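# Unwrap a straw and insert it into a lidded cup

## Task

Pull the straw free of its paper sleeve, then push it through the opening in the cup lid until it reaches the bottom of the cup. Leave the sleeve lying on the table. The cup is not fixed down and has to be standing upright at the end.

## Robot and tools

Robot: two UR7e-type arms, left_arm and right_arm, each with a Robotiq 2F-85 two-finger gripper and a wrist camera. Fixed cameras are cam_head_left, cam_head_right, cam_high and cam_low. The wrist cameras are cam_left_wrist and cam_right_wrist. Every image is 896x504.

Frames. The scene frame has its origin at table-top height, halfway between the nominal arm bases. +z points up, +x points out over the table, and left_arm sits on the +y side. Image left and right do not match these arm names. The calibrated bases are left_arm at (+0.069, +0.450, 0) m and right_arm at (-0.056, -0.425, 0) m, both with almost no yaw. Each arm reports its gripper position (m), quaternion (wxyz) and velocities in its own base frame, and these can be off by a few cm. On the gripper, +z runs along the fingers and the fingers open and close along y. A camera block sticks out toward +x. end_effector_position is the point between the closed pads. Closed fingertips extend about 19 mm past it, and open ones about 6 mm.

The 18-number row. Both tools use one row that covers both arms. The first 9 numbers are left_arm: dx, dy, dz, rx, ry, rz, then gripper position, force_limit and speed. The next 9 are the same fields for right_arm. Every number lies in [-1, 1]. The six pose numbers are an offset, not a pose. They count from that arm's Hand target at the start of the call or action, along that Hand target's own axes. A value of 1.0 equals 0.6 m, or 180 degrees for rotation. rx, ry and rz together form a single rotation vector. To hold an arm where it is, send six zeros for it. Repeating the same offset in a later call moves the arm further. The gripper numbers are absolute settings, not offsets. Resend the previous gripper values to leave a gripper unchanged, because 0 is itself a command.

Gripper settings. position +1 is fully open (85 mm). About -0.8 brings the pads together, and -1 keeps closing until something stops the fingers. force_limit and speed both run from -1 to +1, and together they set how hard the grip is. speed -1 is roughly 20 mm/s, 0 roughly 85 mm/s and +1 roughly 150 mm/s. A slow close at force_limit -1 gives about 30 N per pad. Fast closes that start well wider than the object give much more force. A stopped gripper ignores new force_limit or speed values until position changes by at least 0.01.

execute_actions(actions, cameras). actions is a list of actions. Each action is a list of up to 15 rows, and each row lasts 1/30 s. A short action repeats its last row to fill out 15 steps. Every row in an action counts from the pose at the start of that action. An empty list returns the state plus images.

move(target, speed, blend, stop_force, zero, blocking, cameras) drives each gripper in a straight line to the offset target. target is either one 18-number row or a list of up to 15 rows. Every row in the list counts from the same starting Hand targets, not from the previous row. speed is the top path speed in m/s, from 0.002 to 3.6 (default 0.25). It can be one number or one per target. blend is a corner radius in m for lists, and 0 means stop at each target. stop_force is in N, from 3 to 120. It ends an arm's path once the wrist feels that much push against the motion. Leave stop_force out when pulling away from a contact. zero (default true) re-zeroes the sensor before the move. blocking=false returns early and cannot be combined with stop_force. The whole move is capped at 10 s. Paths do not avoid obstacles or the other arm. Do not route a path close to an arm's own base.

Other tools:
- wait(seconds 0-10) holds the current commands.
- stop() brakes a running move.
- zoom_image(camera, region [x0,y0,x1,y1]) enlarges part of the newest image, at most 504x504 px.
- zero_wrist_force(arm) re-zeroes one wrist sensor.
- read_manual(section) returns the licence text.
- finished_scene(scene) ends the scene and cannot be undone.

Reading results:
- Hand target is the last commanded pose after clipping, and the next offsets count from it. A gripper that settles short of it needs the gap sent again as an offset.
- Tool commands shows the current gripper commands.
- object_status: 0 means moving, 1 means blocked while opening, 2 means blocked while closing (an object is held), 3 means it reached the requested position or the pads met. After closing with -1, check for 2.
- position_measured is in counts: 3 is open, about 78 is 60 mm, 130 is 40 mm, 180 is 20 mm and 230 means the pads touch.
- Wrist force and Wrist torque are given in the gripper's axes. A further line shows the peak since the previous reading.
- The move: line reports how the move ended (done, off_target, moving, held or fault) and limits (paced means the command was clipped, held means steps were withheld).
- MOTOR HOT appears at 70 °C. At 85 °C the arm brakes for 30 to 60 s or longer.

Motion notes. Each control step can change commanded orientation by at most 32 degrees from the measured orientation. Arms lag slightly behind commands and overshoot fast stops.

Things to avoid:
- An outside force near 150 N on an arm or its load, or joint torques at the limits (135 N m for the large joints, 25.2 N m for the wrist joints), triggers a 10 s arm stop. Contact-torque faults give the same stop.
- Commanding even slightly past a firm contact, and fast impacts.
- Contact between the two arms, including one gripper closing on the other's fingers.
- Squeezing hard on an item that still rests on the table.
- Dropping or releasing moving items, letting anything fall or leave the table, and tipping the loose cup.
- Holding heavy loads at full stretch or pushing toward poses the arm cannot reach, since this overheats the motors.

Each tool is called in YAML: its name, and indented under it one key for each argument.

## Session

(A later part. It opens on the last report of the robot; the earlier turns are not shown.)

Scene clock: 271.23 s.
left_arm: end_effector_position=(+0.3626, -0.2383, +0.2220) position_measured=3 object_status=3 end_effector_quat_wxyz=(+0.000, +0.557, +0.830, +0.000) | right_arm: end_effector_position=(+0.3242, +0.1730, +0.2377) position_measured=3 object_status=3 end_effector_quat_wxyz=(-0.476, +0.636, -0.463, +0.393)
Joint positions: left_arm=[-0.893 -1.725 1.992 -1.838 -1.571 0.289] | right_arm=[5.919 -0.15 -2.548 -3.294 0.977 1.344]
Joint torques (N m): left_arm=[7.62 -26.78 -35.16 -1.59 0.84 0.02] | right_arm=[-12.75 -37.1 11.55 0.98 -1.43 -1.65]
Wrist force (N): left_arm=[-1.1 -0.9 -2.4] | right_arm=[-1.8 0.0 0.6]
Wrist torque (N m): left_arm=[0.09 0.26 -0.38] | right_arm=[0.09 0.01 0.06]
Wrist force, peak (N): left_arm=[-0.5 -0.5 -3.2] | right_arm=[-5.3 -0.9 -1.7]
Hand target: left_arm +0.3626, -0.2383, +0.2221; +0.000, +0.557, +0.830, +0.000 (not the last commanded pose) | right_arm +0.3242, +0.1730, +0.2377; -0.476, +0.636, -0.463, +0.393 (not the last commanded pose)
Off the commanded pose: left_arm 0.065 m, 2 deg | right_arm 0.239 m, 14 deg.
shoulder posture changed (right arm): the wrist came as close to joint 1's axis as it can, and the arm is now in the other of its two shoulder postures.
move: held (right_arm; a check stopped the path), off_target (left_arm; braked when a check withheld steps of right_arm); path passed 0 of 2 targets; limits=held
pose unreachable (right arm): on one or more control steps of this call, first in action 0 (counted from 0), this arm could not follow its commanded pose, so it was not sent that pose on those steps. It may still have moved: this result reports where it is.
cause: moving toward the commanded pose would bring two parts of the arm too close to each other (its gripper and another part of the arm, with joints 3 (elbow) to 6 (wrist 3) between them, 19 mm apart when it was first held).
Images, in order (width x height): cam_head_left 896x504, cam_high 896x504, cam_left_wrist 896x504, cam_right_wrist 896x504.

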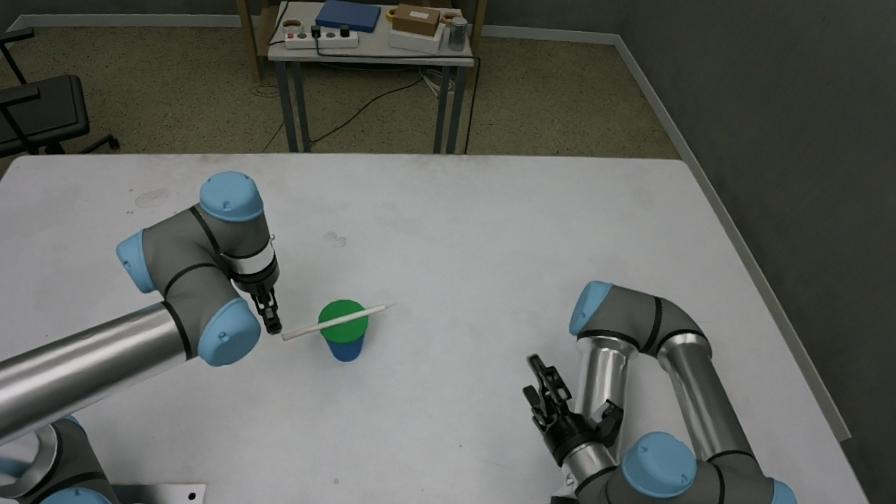

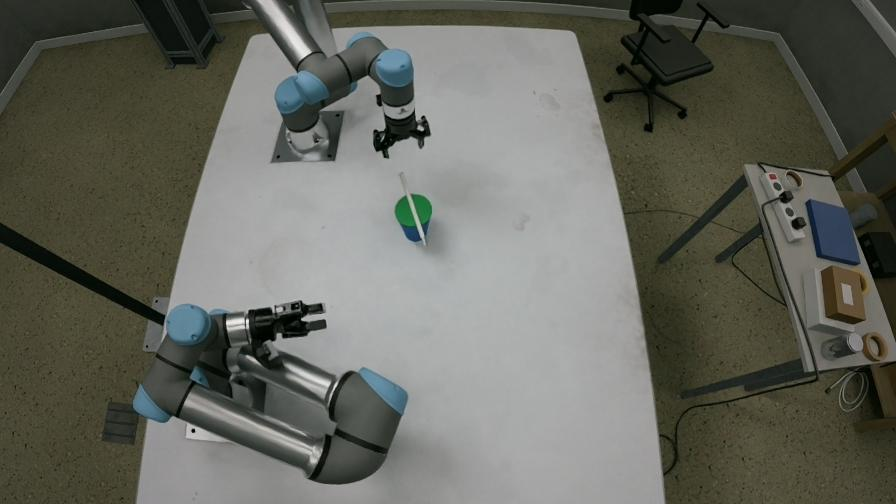

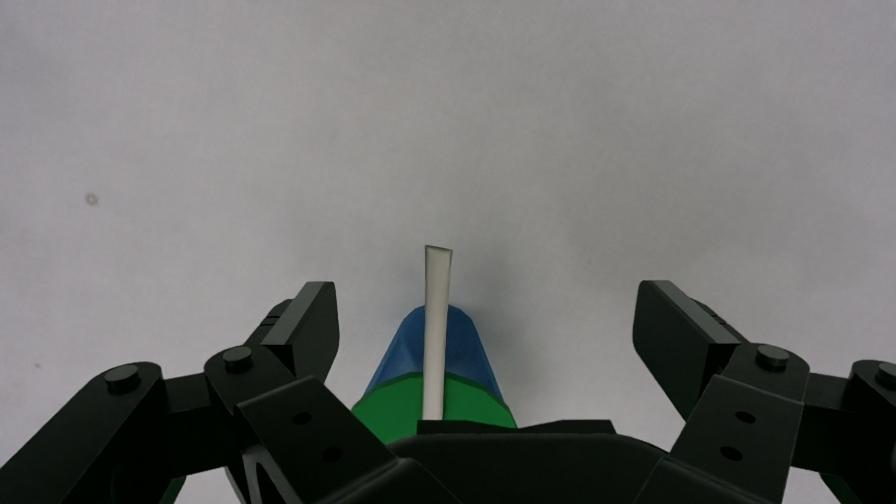

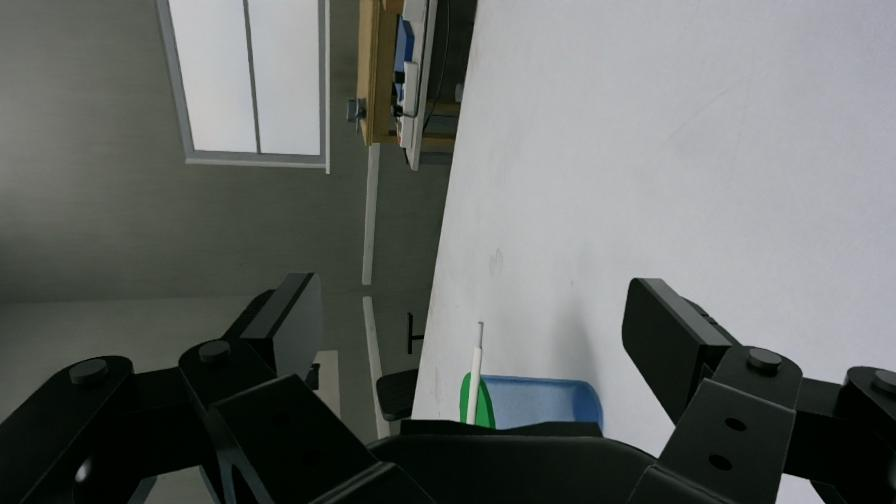

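move:
  target:
    - [-0.0463,-0.024,0.1617,0,0,0.0111,1,1,1,-0.1882,0.0182,-0.1207,0,0,0,1,1,1]
    - [-0.0463,-0.024,0.1617,0,0,0.0111,1,1,1,-0.3172,-0.0227,0.014,0,0,0,1,1,1]
    - [-0.0463,-0.024,0.1617,0,0,0.0111,1,1,1,-0.3108,-0.0962,0.2312,0.077,-0.018,0.0167,1,1,1]
  speed: 0.2
  blend: [0.03,0.03,0]
  cameras: ["cam_head_left","cam_high","cam_low","cam_left_wrist","cam_right_wrist"]

Scene clock: 318.20 s.
left_arm: end_effector_position=(+0.3616, -0.2495, +0.1874) position_measured=3 object_status=3 end_effector_quat_wxyz=(+0.000, +0.563, +0.827, +0.000) | right_arm: end_effector_position=(+0.3104, +0.1852, +0.2379) position_measured=3 object_status=3 end_effector_quat_wxyz=(-0.481, +0.638, -0.459, +0.389)
Joint positions: left_arm=[-0.912 -1.682 2.049 -1.938 -1.571 0.283] | right_arm=[6.025 -0.16 -2.55 -3.301 1.062 1.379]
Joint torques (N m): left_arm=[7.24 -21.23 -27.14 -4.43 0.33 1.95] | right_arm=[-11.32 -19.25 27.3 0.92 -1.53 -1.81]
Wrist force (N): left_arm=[-1.0 -0.8 -2.5] | right_arm=[-1.7 0.3 1.0]
Wrist torque (N m): left_arm=[0.10 0.23 -0.38] | right_arm=[0.12 0.01 0.08]
Wrist force, peak (N): left_arm=[-0.5 -0.1 -4.9] | right_arm=[-10.2 0.8 -4.3]
Hand target: left_arm +0.3616, -0.2495, +0.1874; +0.000, +0.563, +0.827, +0.000 (not the last commanded pose) | right_arm +0.3103, +0.1852, +0.2379; -0.481, +0.638, -0.459, +0.389 (not the last commanded pose)
Off the commanded pose: left_arm 0.065 m, 1 deg | right_arm 0.234 m, 14 deg.
move: held (right_arm; a check stopped the path), off_target (left_arm; braked when a check withheld steps of right_arm); path passed 0 of 3 targets; limits=held
pose unreachable (right arm): on one or more control steps of this call, first in action 0 (counted from 0), this arm could not follow its commanded pose, so it was not sent that pose on those steps. It may still have moved: this result reports where it is.
cause: moving toward the commanded pose would bring two parts of the arm too close to each other (its gripper and another part of the arm, with joints 3 (elbow) to 6 (wrist 3) between them, 8 mm apart when it was first held).
Images, in order (width x height): cam_head_left 896x504, cam_high 896x504, cam_low 896x504, cam_left_wrist 896x504, cam_right_wrist 896x504.

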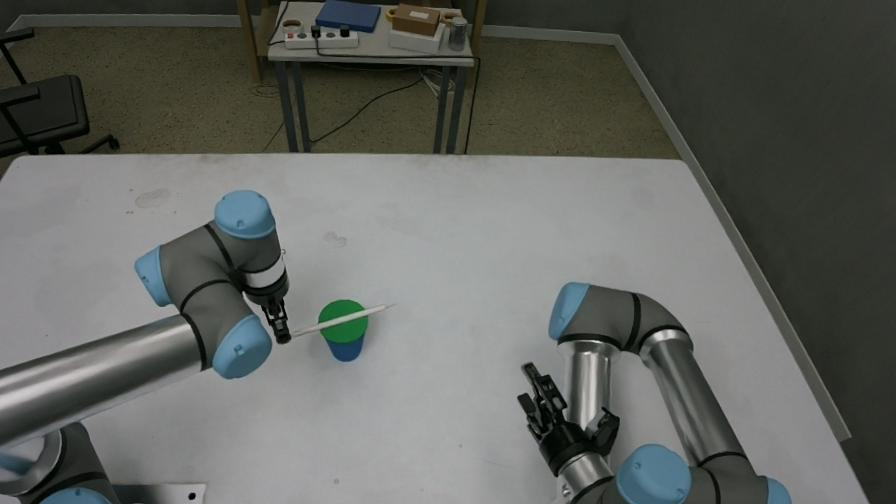

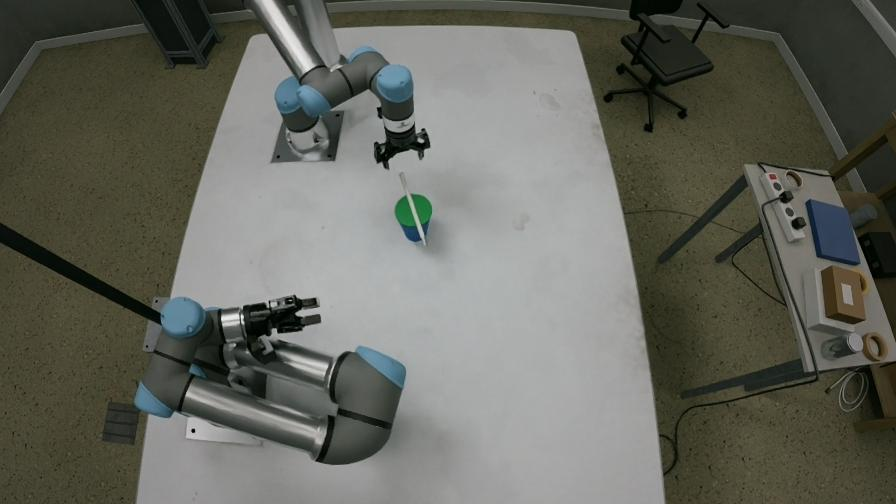

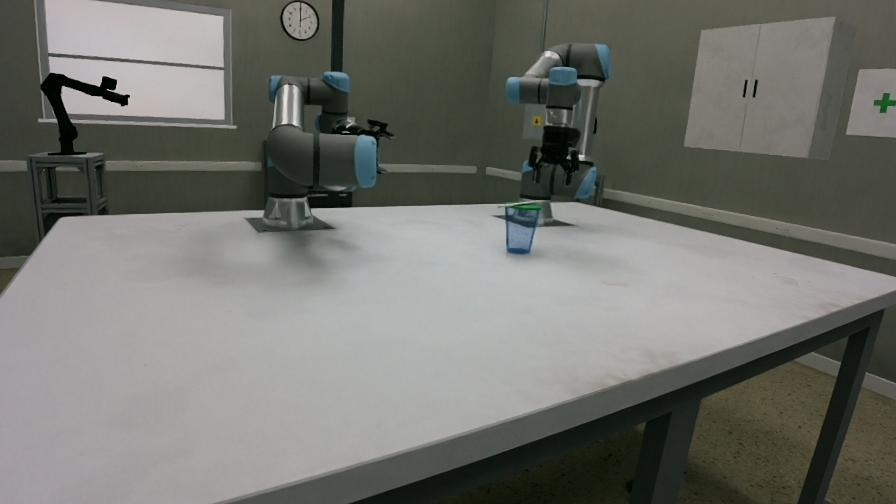

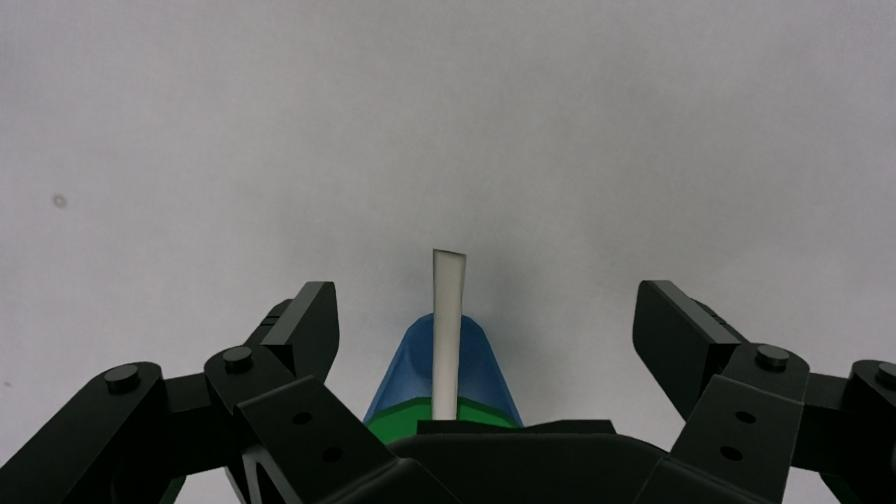

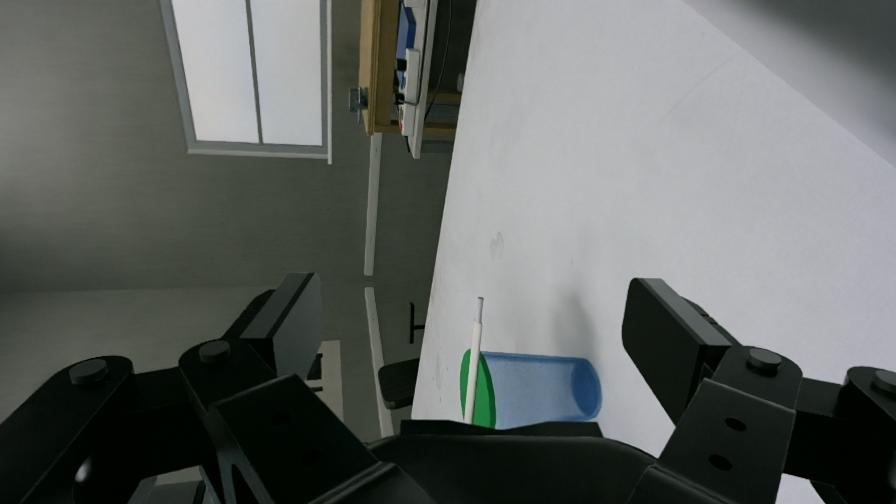

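move:
  target: [0,0,0,0,0,0,1,1,1,-0.32,0.043,-0.255,0.0098,-0.1615,-0.0397,1,1,1]
  speed: 0.2

move:
  target: [-0.0283,-0.015,0.104,0,0,0.003,1,1,1,0,0,0,0,0,0,1,1,1]
  speed: 0.2
  cameras: ["cam_head_left","cam_high","cam_low","cam_left_wrist"]

Scene clock: 350.90 s.
left_arm: end_effector_position=(+0.3616, -0.2495, +0.1874) position_measured=3 object_status=3 end_effector_quat_wxyz=(+0.000, +0.563, +0.827, +0.000) | right_arm: end_effector_position=(+0.3098, +0.1856, +0.2379) position_measured=3 object_status=3 end_effector_quat_wxyz=(-0.481, +0.638, -0.459, +0.389)
Joint positions: left_arm=[-0.912 -1.682 2.049 -1.938 -1.571 0.283] | right_arm=[6.024 -0.162 -2.55 -3.298 1.061 1.379]
Joint torques (N m): left_arm=[7.35 -15.2 -13.78 -4.38 0.81 2.04] | right_arm=[-3.85 -19.4 22.79 -2.85 0.93 -0.58]
Wrist force (N): left_arm=[-0.8 -0.7 -2.5] | right_arm=[-1.8 0.2 1.1]
Wrist torque (N m): left_arm=[0.12 0.20 -0.37] | right_arm=[0.10 0.01 0.10]
Wrist force, peak (N): left_arm=[-1.1 -0.5 -2.8] | right_arm=[-2.7 0.4 0.1]
Hand target: left_arm +0.3616, -0.2495, +0.1874; +0.000, +0.563, +0.827, +0.000 | right_arm +0.3098, +0.1856, +0.2378; -0.481, +0.638, -0.459, +0.389 (not the last commanded pose)
Off the commanded pose: left_arm 0.000 m, 0 deg | right_arm 0.246 m, 30 deg.
move: held (right_arm; a check stopped the path); limits=held
pose unreachable (right arm): on one or more control steps of this call, first in action 0 (counted from 0), this arm could not follow its commanded pose, so it was not sent that pose on those steps. It may still have moved: this result reports where it is.
cause: moving toward the commanded pose would bring two parts of the arm too close to each other (its gripper and another part of the arm, with joints 3 (elbow) to 6 (wrist 3) between them, 3 mm apart when it was first held).

Scene clock: 351.80 s.
left_arm: end_effector_position=(+0.3594, -0.2686, +0.1250) position_measured=3 object_status=3 end_effector_quat_wxyz=(+0.000, +0.566, +0.824, +0.000) | right_arm: end_effector_position=(+0.3098, +0.1856, +0.2378) position_measured=3 object_status=3 end_effector_quat_wxyz=(-0.481, +0.638, -0.459, +0.389)
Joint positions: left_arm=[-0.943 -1.583 2.135 -2.123 -1.571 0.261] | right_arm=[6.024 -0.162 -2.55 -3.298 1.061 1.379]
Joint torques (N m): left_arm=[7.53 -17.45 -28.09 -4.12 0.82 2.39] | right_arm=[-3.19 -12.9 23.93 -2.82 1.18 0.45]
Wrist force (N): left_arm=[-0.8 -0.4 -2.2] | right_arm=[-2.0 0.2 0.7]
Wrist torque (N m): left_arm=[0.17 0.21 -0.38] | right_arm=[0.11 0.06 0.11]
Wrist force, peak (N): left_arm=[-0.5 -0.2 -4.5] | right_arm=[-2.1 0.2 1.1]
Hand target: left_arm +0.3595, -0.2687, +0.1250; +0.000, +0.566, +0.824, +0.000 | right_arm +0.3098, +0.1856, +0.2378; -0.481, +0.638, -0.459, +0.389
Off the commanded pose: left_arm 0.000 m, 0 deg | right_arm 0.000 m, 0 deg.
move: done
Images, in order (width x height): cam_head_left 896x504, cam_high 896x504, cam_low 896x504, cam_left_wrist 896x504.

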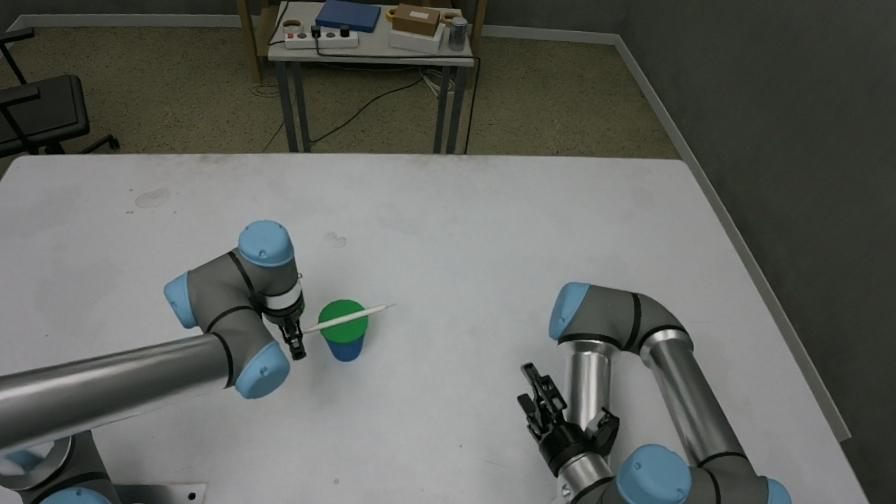

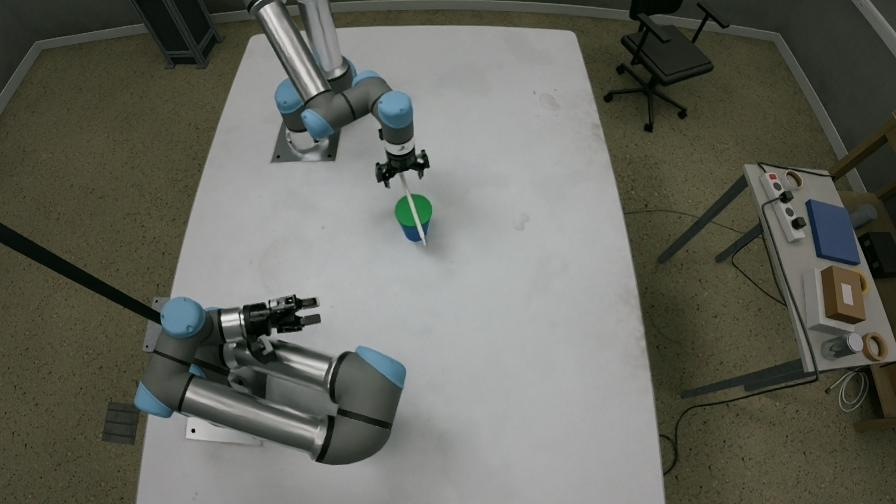

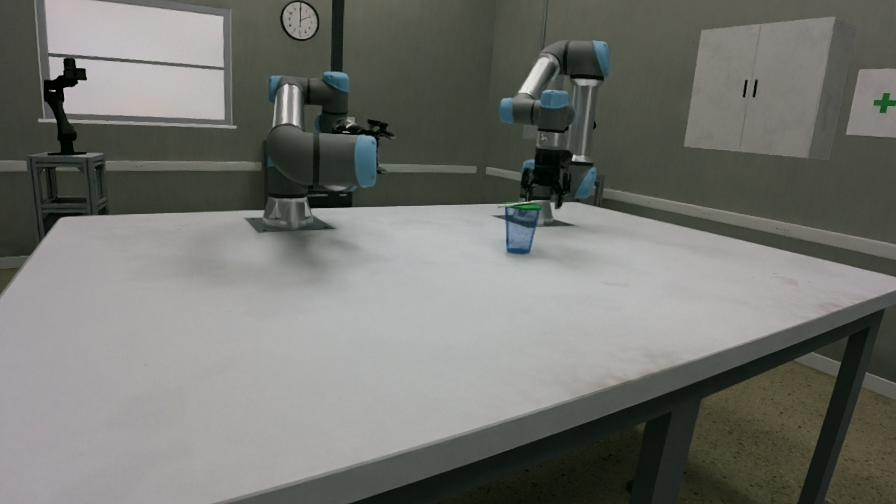

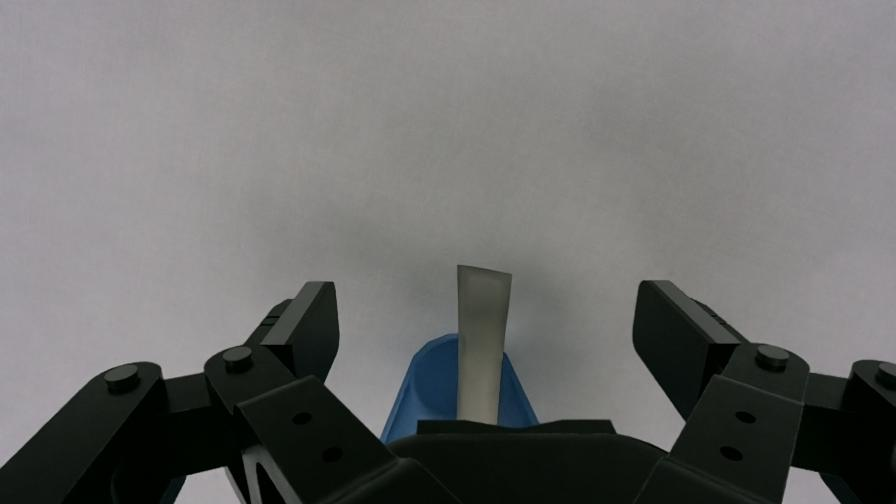

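move:
  target:
    - [0,0,0,0,0,0,1,1,1,0.0098,-0.1615,-0.0397,0,0,-0.5,1,1,1]
    - [0,0,0,0,0,0,1,1,1,-0.308,-0.15,-0.3027,0.1366,-0.1209,-0.5277,1,1,1]
  speed: 0.3
  blend: [0.02,0]

move:
  target:
    - [0.0167,0,-0.0167,0,0,0,1,-0.8,-1,0,0,0,0,0,0,1,1,1]
    - [0.0167,0,-0.0167,0,0,0,-1,-0.8,-1,0,0,0,0,0,0,1,1,1]
  speed: 0.2
  cameras: ["cam_high","cam_low","cam_left_wrist"]

Scene clock: 426.80 s.
left_arm: end_effector_position=(+0.3595, -0.2687, +0.1250) position_measured=3 object_status=3 end_effector_quat_wxyz=(+0.000, +0.566, +0.824, +0.000) | right_arm: end_effector_position=(+0.3098, +0.1856, +0.2449) position_measured=3 object_status=3 end_effector_quat_wxyz=(-0.459, +0.662, -0.423, +0.415)
Joint positions: left_arm=[-0.943 -1.583 2.135 -2.123 -1.571 0.261] | right_arm=[6.031 -0.172 -2.533 -3.308 1.068 1.271]
Joint torques (N m): left_arm=[7.83 -11.26 -24.82 -4.55 0.88 2.34] | right_arm=[6.36 -22.39 11.56 -0.02 0.35 -0.74]
Wrist force (N): left_arm=[-0.7 -0.5 -2.4] | right_arm=[-1.5 0.6 0.9]
Wrist torque (N m): left_arm=[0.15 0.19 -0.39] | right_arm=[0.18 0.01 0.01]
Wrist force, peak (N): left_arm=[-1.1 -0.4 -2.5] | right_arm=[-2.0 0.9 1.3]
Hand target: left_arm +0.3595, -0.2687, +0.1250; +0.000, +0.566, +0.824, +0.000 | right_arm +0.3098, +0.1856, +0.2448; -0.459, +0.662, -0.423, +0.415 (not the last commanded pose)
Off the commanded pose: left_arm 0.000 m, 0 deg | right_arm 0.271 m, 95 deg.
move: held (right_arm; a check stopped the path); path passed 0 of 2 targets; limits=held
pose unreachable (right arm): on one or more control steps of this call, first in action 0 (counted from 0), this arm could not follow its commanded pose, so it was not sent that pose on those steps. It may still have moved: this result reports where it is.
cause: moving toward the commanded pose would bring two parts of the arm too close to each other (its gripper and another part of the arm, with joints 3 (elbow) to 6 (wrist 3) between them, 3 mm apart when it was first held).

Scene clock: 431.87 s.
left_arm: end_effector_position=(+0.3559, -0.2593, +0.1350) position_measured=218 object_status=2 end_effector_quat_wxyz=(+0.000, +0.566, +0.824, +0.000) | right_arm: end_effector_position=(+0.3098, +0.1856, +0.2448) position_measured=3 object_status=3 end_effector_quat_wxyz=(-0.459, +0.662, -0.423, +0.415)
Joint positions: left_arm=[-0.937 -1.619 2.139 -2.092 -1.571 0.267] | right_arm=[6.031 -0.172 -2.533 -3.308 1.068 1.271]
Joint torques (N m): left_arm=[-4.9 -10.5 -31.9 -4.41 -0.67 -1.63] | right_arm=[-12.43 -16.12 11.64 0.71 -1.23 -1.19]
Wrist force (N): left_arm=[-1.1 -0.5 -2.5] | right_arm=[-1.4 0.5 0.9]
Wrist torque (N m): left_arm=[0.14 0.25 -0.50] | right_arm=[0.17 -0.01 0.02]
Wrist force, peak (N): left_arm=[-1.0 -0.7 -2.6] | right_arm=[-1.9 0.5 0.9]
Hand target: left_arm +0.3559, -0.2593, +0.1350; +0.000, +0.566, +0.824, +0.000 | right_arm +0.3098, +0.1856, +0.2448; -0.459, +0.662, -0.423, +0.415
Off the commanded pose: left_arm 0.000 m, 0 deg | right_arm 0.000 m, 0 deg.
move: done
Images, in order (width x height): cam_high 896x504, cam_low 896x504, cam_left_wrist 896x504.

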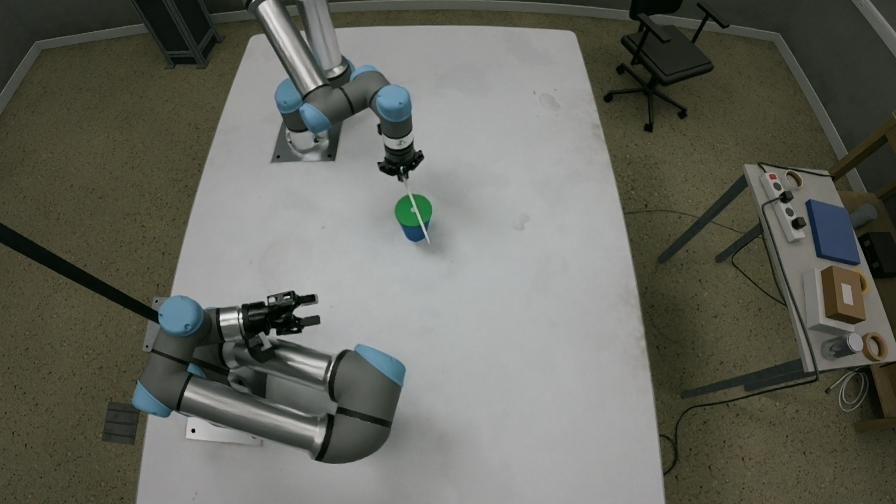

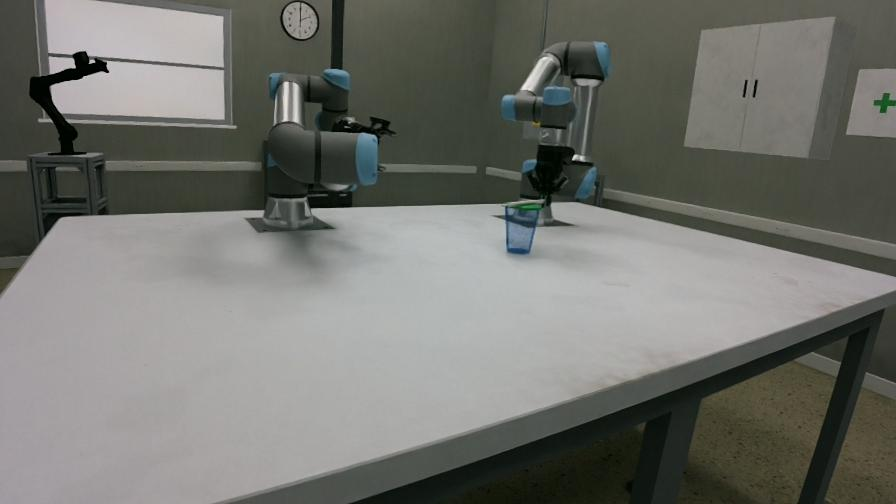

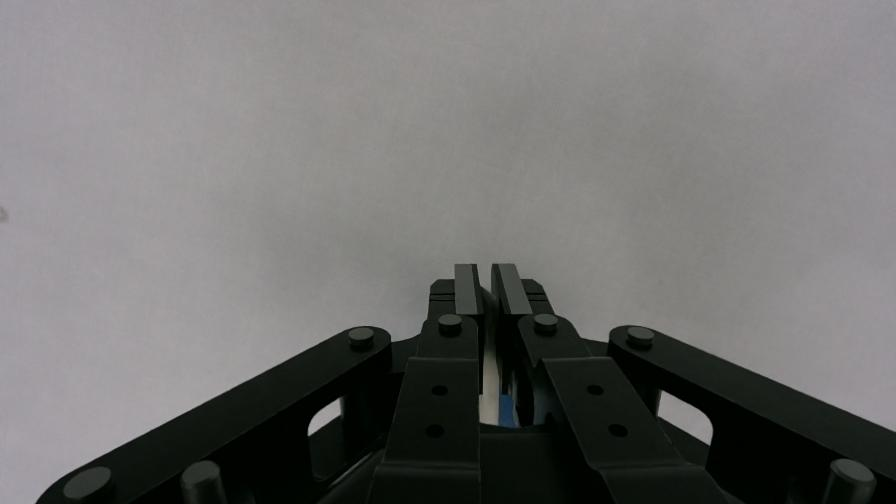

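move:
  target: [0,0,0,0,0,0,-1,-0.8,-1,-0.287,-0.0323,-0.0648,0.0358,-0.2131,-0.052,1,1,1]
  speed: 0.3

move:
  target: [0,0,-0.2,0,0,0,-1,-0.8,-1,0,0,0,0,0,0,1,1,1]
  speed: 0.2
  cameras: ["all"]

Scene clock: 466.67 s.
left_arm: end_effector_position=(+0.3559, -0.2593, +0.1350) position_measured=218 object_status=2 end_effector_quat_wxyz=(+0.000, +0.566, +0.824, +0.000) | right_arm: end_effector_position=(+0.2257, +0.3407, +0.2447) position_measured=3 object_status=3 end_effector_quat_wxyz=(-0.576, +0.766, -0.168, +0.229)
Joint positions: left_arm=[-0.937 -1.619 2.139 -2.092 -1.571 0.267] | right_arm=[6.285 0.046 -2.487 -3.443 0.634 1.079]
Joint torques (N m): left_arm=[-4.65 -11.94 -22.82 -4.06 -0.55 -1.46] | right_arm=[-11.98 -34.37 9.62 -1.11 0.8 -0.09]
Wrist force (N): left_arm=[-1.0 -0.4 -2.3] | right_arm=[-1.4 0.0 1.1]
Wrist torque (N m): left_arm=[0.16 0.24 -0.50] | right_arm=[0.14 -0.04 0.11]
Wrist force, peak (N): left_arm=[-1.1 -0.6 -2.6] | right_arm=[-7.6 -0.6 1.0]
Hand target: left_arm +0.3559, -0.2593, +0.1350; +0.000, +0.566, +0.824, +0.000 | right_arm +0.2257, +0.3420, +0.2448; -0.573, +0.767, -0.172, +0.233
Off the commanded pose: left_arm 0.000 m, 0 deg | right_arm 0.001 m, 1 deg.
joint sent to its limit (right arm) — joint 1 (shoulder pan), upper limit. The joint targets still meet the commanded pose.
move: done

Scene clock: 467.77 s.
left_arm: end_effector_position=(+0.3559, -0.2592, +0.2549) position_measured=218 object_status=2 end_effector_quat_wxyz=(+0.000, +0.566, +0.824, +0.000) | right_arm: end_effector_position=(+0.2257, +0.3407, +0.2448) position_measured=3 object_status=3 end_effector_quat_wxyz=(-0.576, +0.766, -0.168, +0.229)
Joint positions: left_arm=[-0.937 -1.727 1.908 -1.752 -1.571 0.268] | right_arm=[6.285 0.046 -2.487 -3.443 0.634 1.08]
Joint torques (N m): left_arm=[-3.82 -11.89 -33.86 -1.32 0.22 -1.13] | right_arm=[-12.87 -39.85 9.4 -1.61 0.82 0.7]
Wrist force (N): left_arm=[-1.0 -0.6 -2.4] | right_arm=[-1.5 0.3 0.8]
Wrist torque (N m): left_arm=[0.13 0.26 -0.51] | right_arm=[0.19 -0.04 0.12]
Wrist force, peak (N): left_arm=[-0.7 -0.6 -5.0] | right_arm=[-1.9 0.3 0.7]
Hand target: left_arm +0.3559, -0.2592, +0.2550; +0.000, +0.566, +0.824, +0.000 | right_arm +0.2257, +0.3420, +0.2448; -0.573, +0.767, -0.172, +0.233
Off the commanded pose: left_arm 0.000 m, 0 deg | right_arm 0.001 m, 1 deg.
joint sent to its limit (right arm) — joint 1 (shoulder pan), upper limit. The joint targets still meet the commanded pose.
move: done

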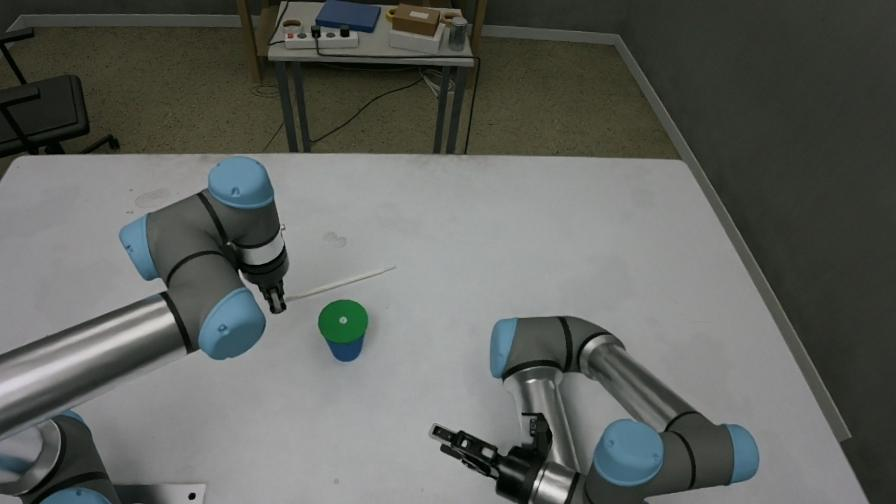

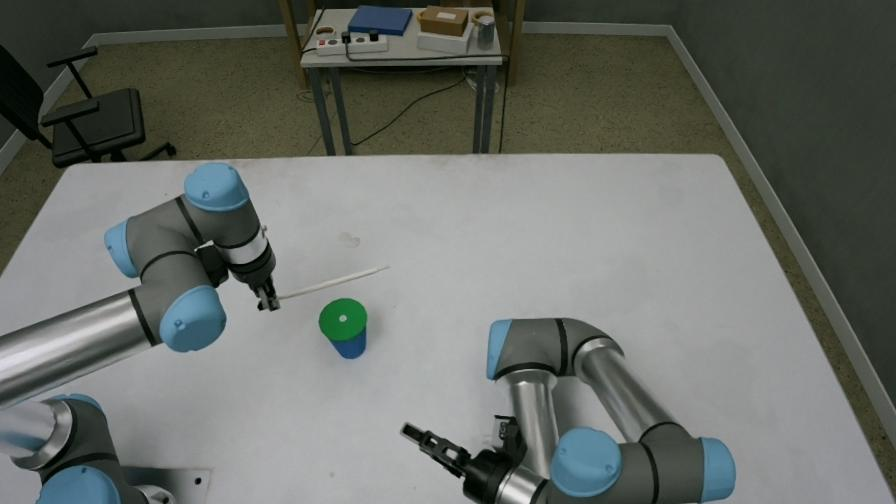

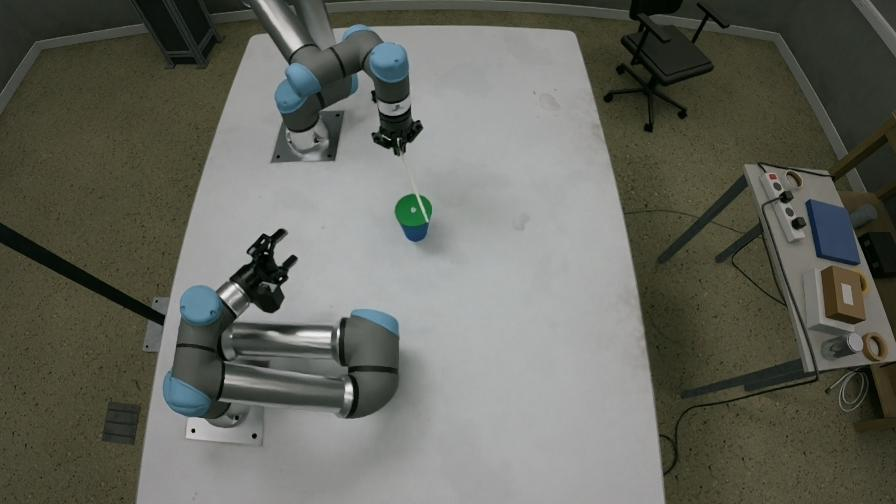

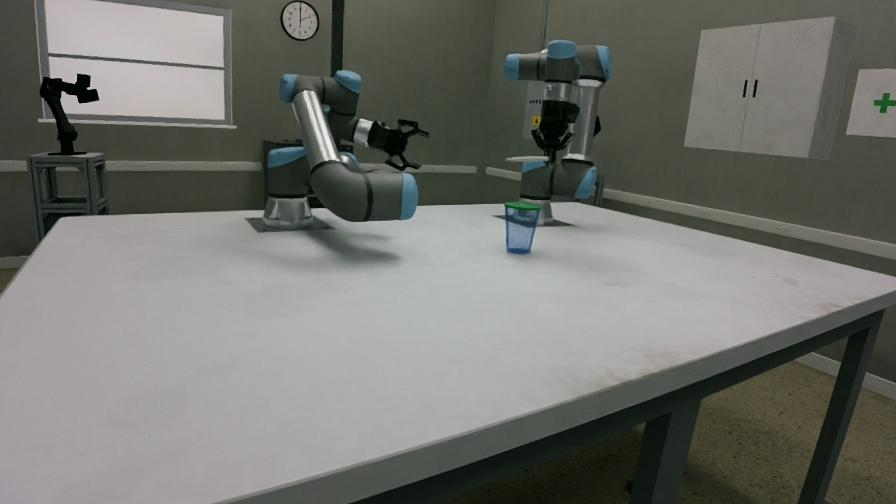

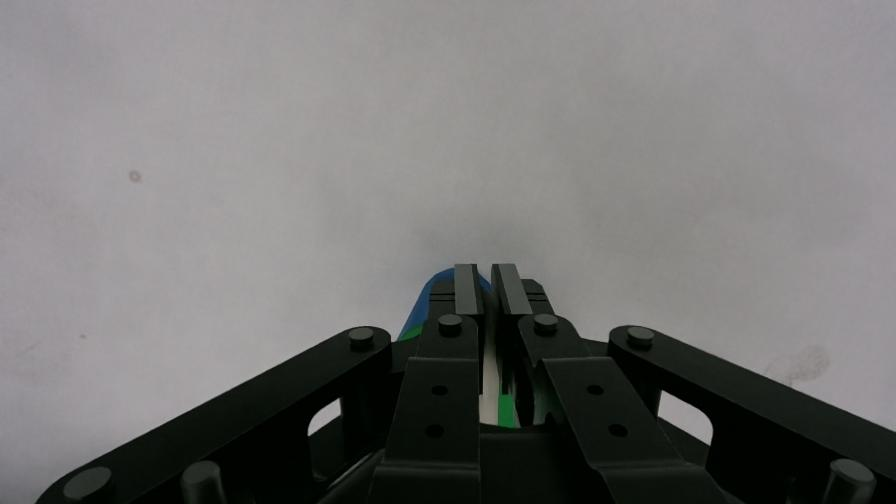

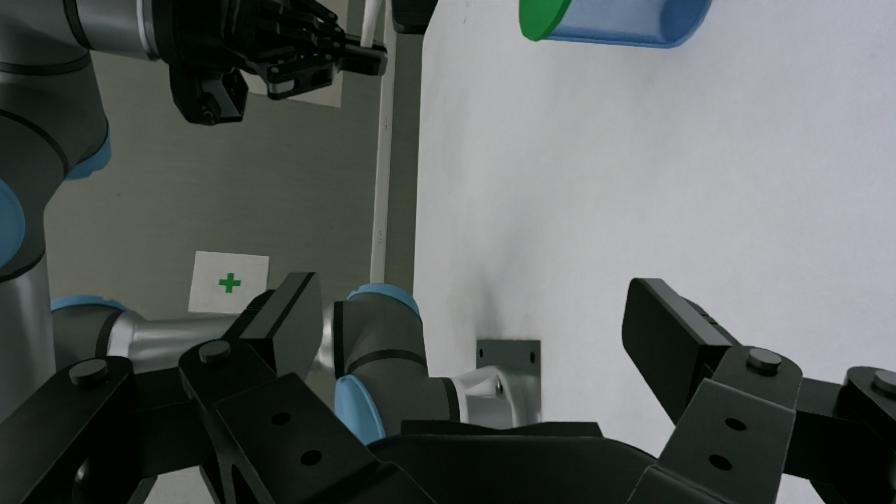

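move:
  target:
    - [0,0,0,0,0,0,-1,-0.8,-1,-0.0208,-0.046,0.0327,0,0,-0.5,1,1,1]
    - [0,0,0,0,0,0,-1,-0.8,-1,-0.29,-0.1122,-0.1642,0,0,-0.5,1,1,1]
  speed: [0.4,0.15]
  blend: [0.02,0]
  cameras: ["cam_high","cam_low"]

Scene clock: 500.27 s.
left_arm: end_effector_position=(+0.3559, -0.2592, +0.2550) position_measured=218 object_status=2 end_effector_quat_wxyz=(+0.000, +0.566, +0.824, +0.000) | right_arm: end_effector_position=(+0.0260, +0.3747, +0.3044) position_measured=3 object_status=3 end_effector_quat_wxyz=(-0.240, +0.663, +0.421, +0.570)
Joint positions: left_arm=[-0.937 -1.727 1.907 -1.752 -1.571 0.268] | right_arm=[6.02 -0.81 -2.395 -2.456 0.414 -0.747]
Joint torques (N m): left_arm=[-5.03 -7.79 -35.67 -1.26 -0.52 -1.6] | right_arm=[-13.48 -17.29 32.46 1.15 0.28 -1.07]
Wrist force (N): left_arm=[-1.0 -0.5 -2.4] | right_arm=[0.4 -0.2 -1.0]
Wrist torque (N m): left_arm=[0.16 0.26 -0.51] | right_arm=[-0.11 0.06 0.11]
Wrist force, peak (N): left_arm=[-1.2 -0.7 -2.5] | right_arm=[2.7 -2.0 -2.7]
Hand target: left_arm +0.3559, -0.2592, +0.2550; +0.000, +0.566, +0.824, +0.000 | right_arm +0.0260, +0.3747, +0.3044; -0.240, +0.663, +0.421, +0.570
Off the commanded pose: left_arm 0.000 m, 0 deg | right_arm 0.000 m, 0 deg.
shoulder posture changed (right arm): the wrist came as close to joint 1's axis as it can, and the arm is now in the other of its two shoulder postures.
move: done
Images, in order (width x height): cam_high 896x504, cam_low 896x504.

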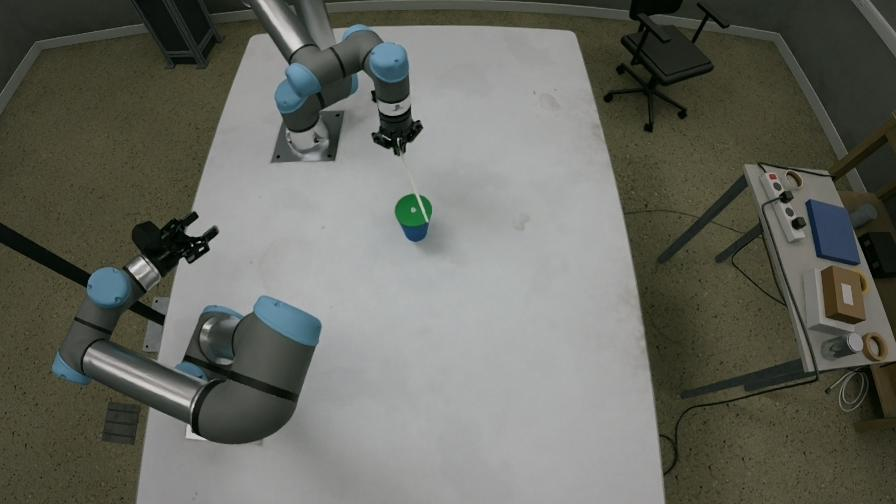

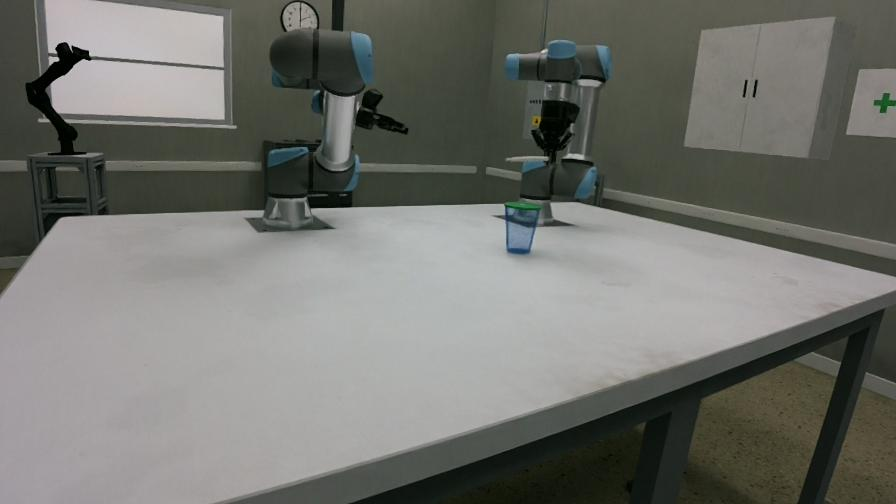

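move:
  target:
    - [0,0,0,0,0,0,-1,-0.8,-1,0.016,-0.008,0.302,-0.06,0.105,0.277,1,1,1]
    - [0,0,0,0,0,0,-1,-0.8,-1,-0.0568,0.5017,0.4242,-0.1203,0.2109,0.5531,1,1,1]
  speed: 0.4
  blend: [0.05,0]
  cameras: ["cam_head_left","cam_high","cam_low","cam_right_wrist"]

Scene clock: 536.10 s.
left_arm: end_effector_position=(+0.3559, -0.2592, +0.2550) position_measured=218 object_status=2 end_effector_quat_wxyz=(+0.000, +0.566, +0.824, +0.000) | right_arm: end_effector_position=(+0.4177, +0.4088, +0.2604) position_measured=3 object_status=3 end_effector_quat_wxyz=(+0.576, -0.577, +0.409, -0.410)
Joint positions: left_arm=[-0.937 -1.727 1.907 -1.752 -1.571 0.268] | right_arm=[4.587 -1.626 -2.132 -2.526 -0.461 1.57]
Joint torques (N m): left_arm=[-4.67 -8.55 -35.55 -1.24 -0.48 -1.5] | right_arm=[-10.35 32.59 17.76 -0.01 -0.96 1.61]
Wrist force (N): left_arm=[-1.0 -0.7 -2.3] | right_arm=[-2.4 0.9 0.7]
Wrist torque (N m): left_arm=[0.12 0.26 -0.50] | right_arm=[0.26 0.10 0.10]
Wrist force, peak (N): left_arm=[-1.0 -0.6 -2.6] | right_arm=[-2.4 0.9 0.7]
Hand target: left_arm +0.3559, -0.2592, +0.2550; +0.000, +0.566, +0.824, +0.000 | right_arm +0.4178, +0.4087, +0.2605; +0.576, -0.577, +0.409, -0.410
Off the commanded pose: left_arm 0.000 m, 0 deg | right_arm 0.000 m, 0 deg.
move: done
Images, in order (width x height): cam_head_left 896x504, cam_high 896x504, cam_low 896x504, cam_right_wrist 896x504.

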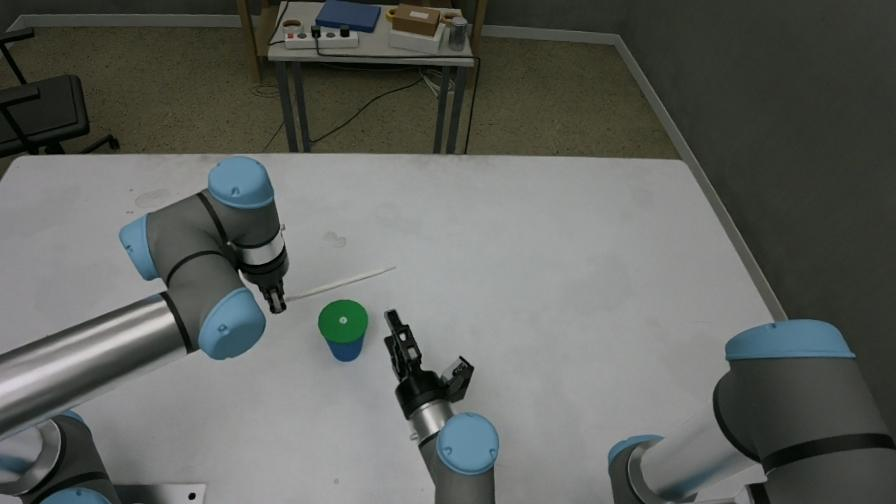

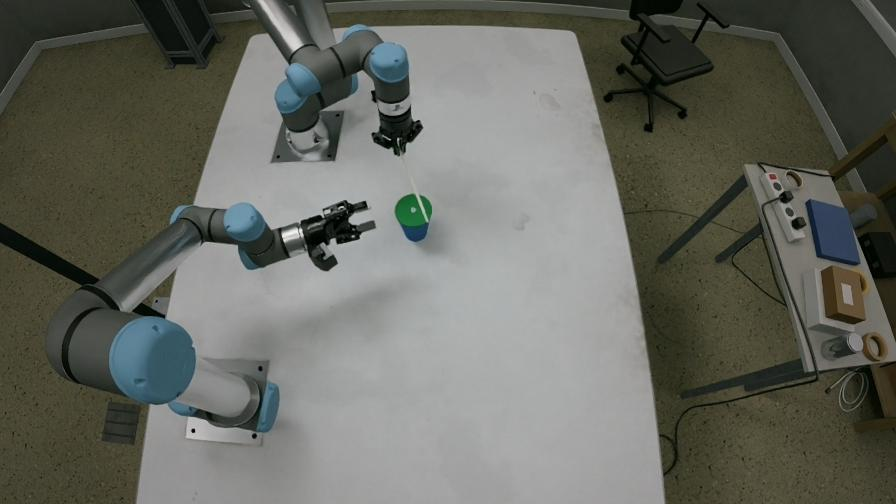

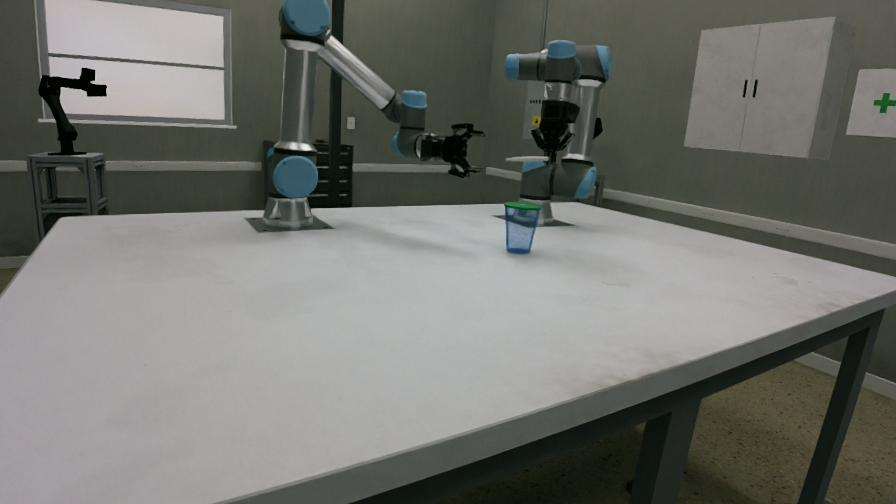

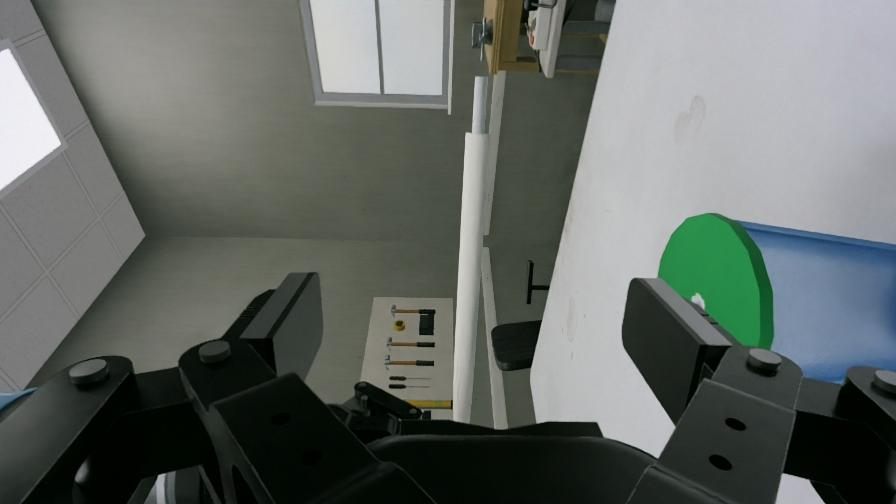

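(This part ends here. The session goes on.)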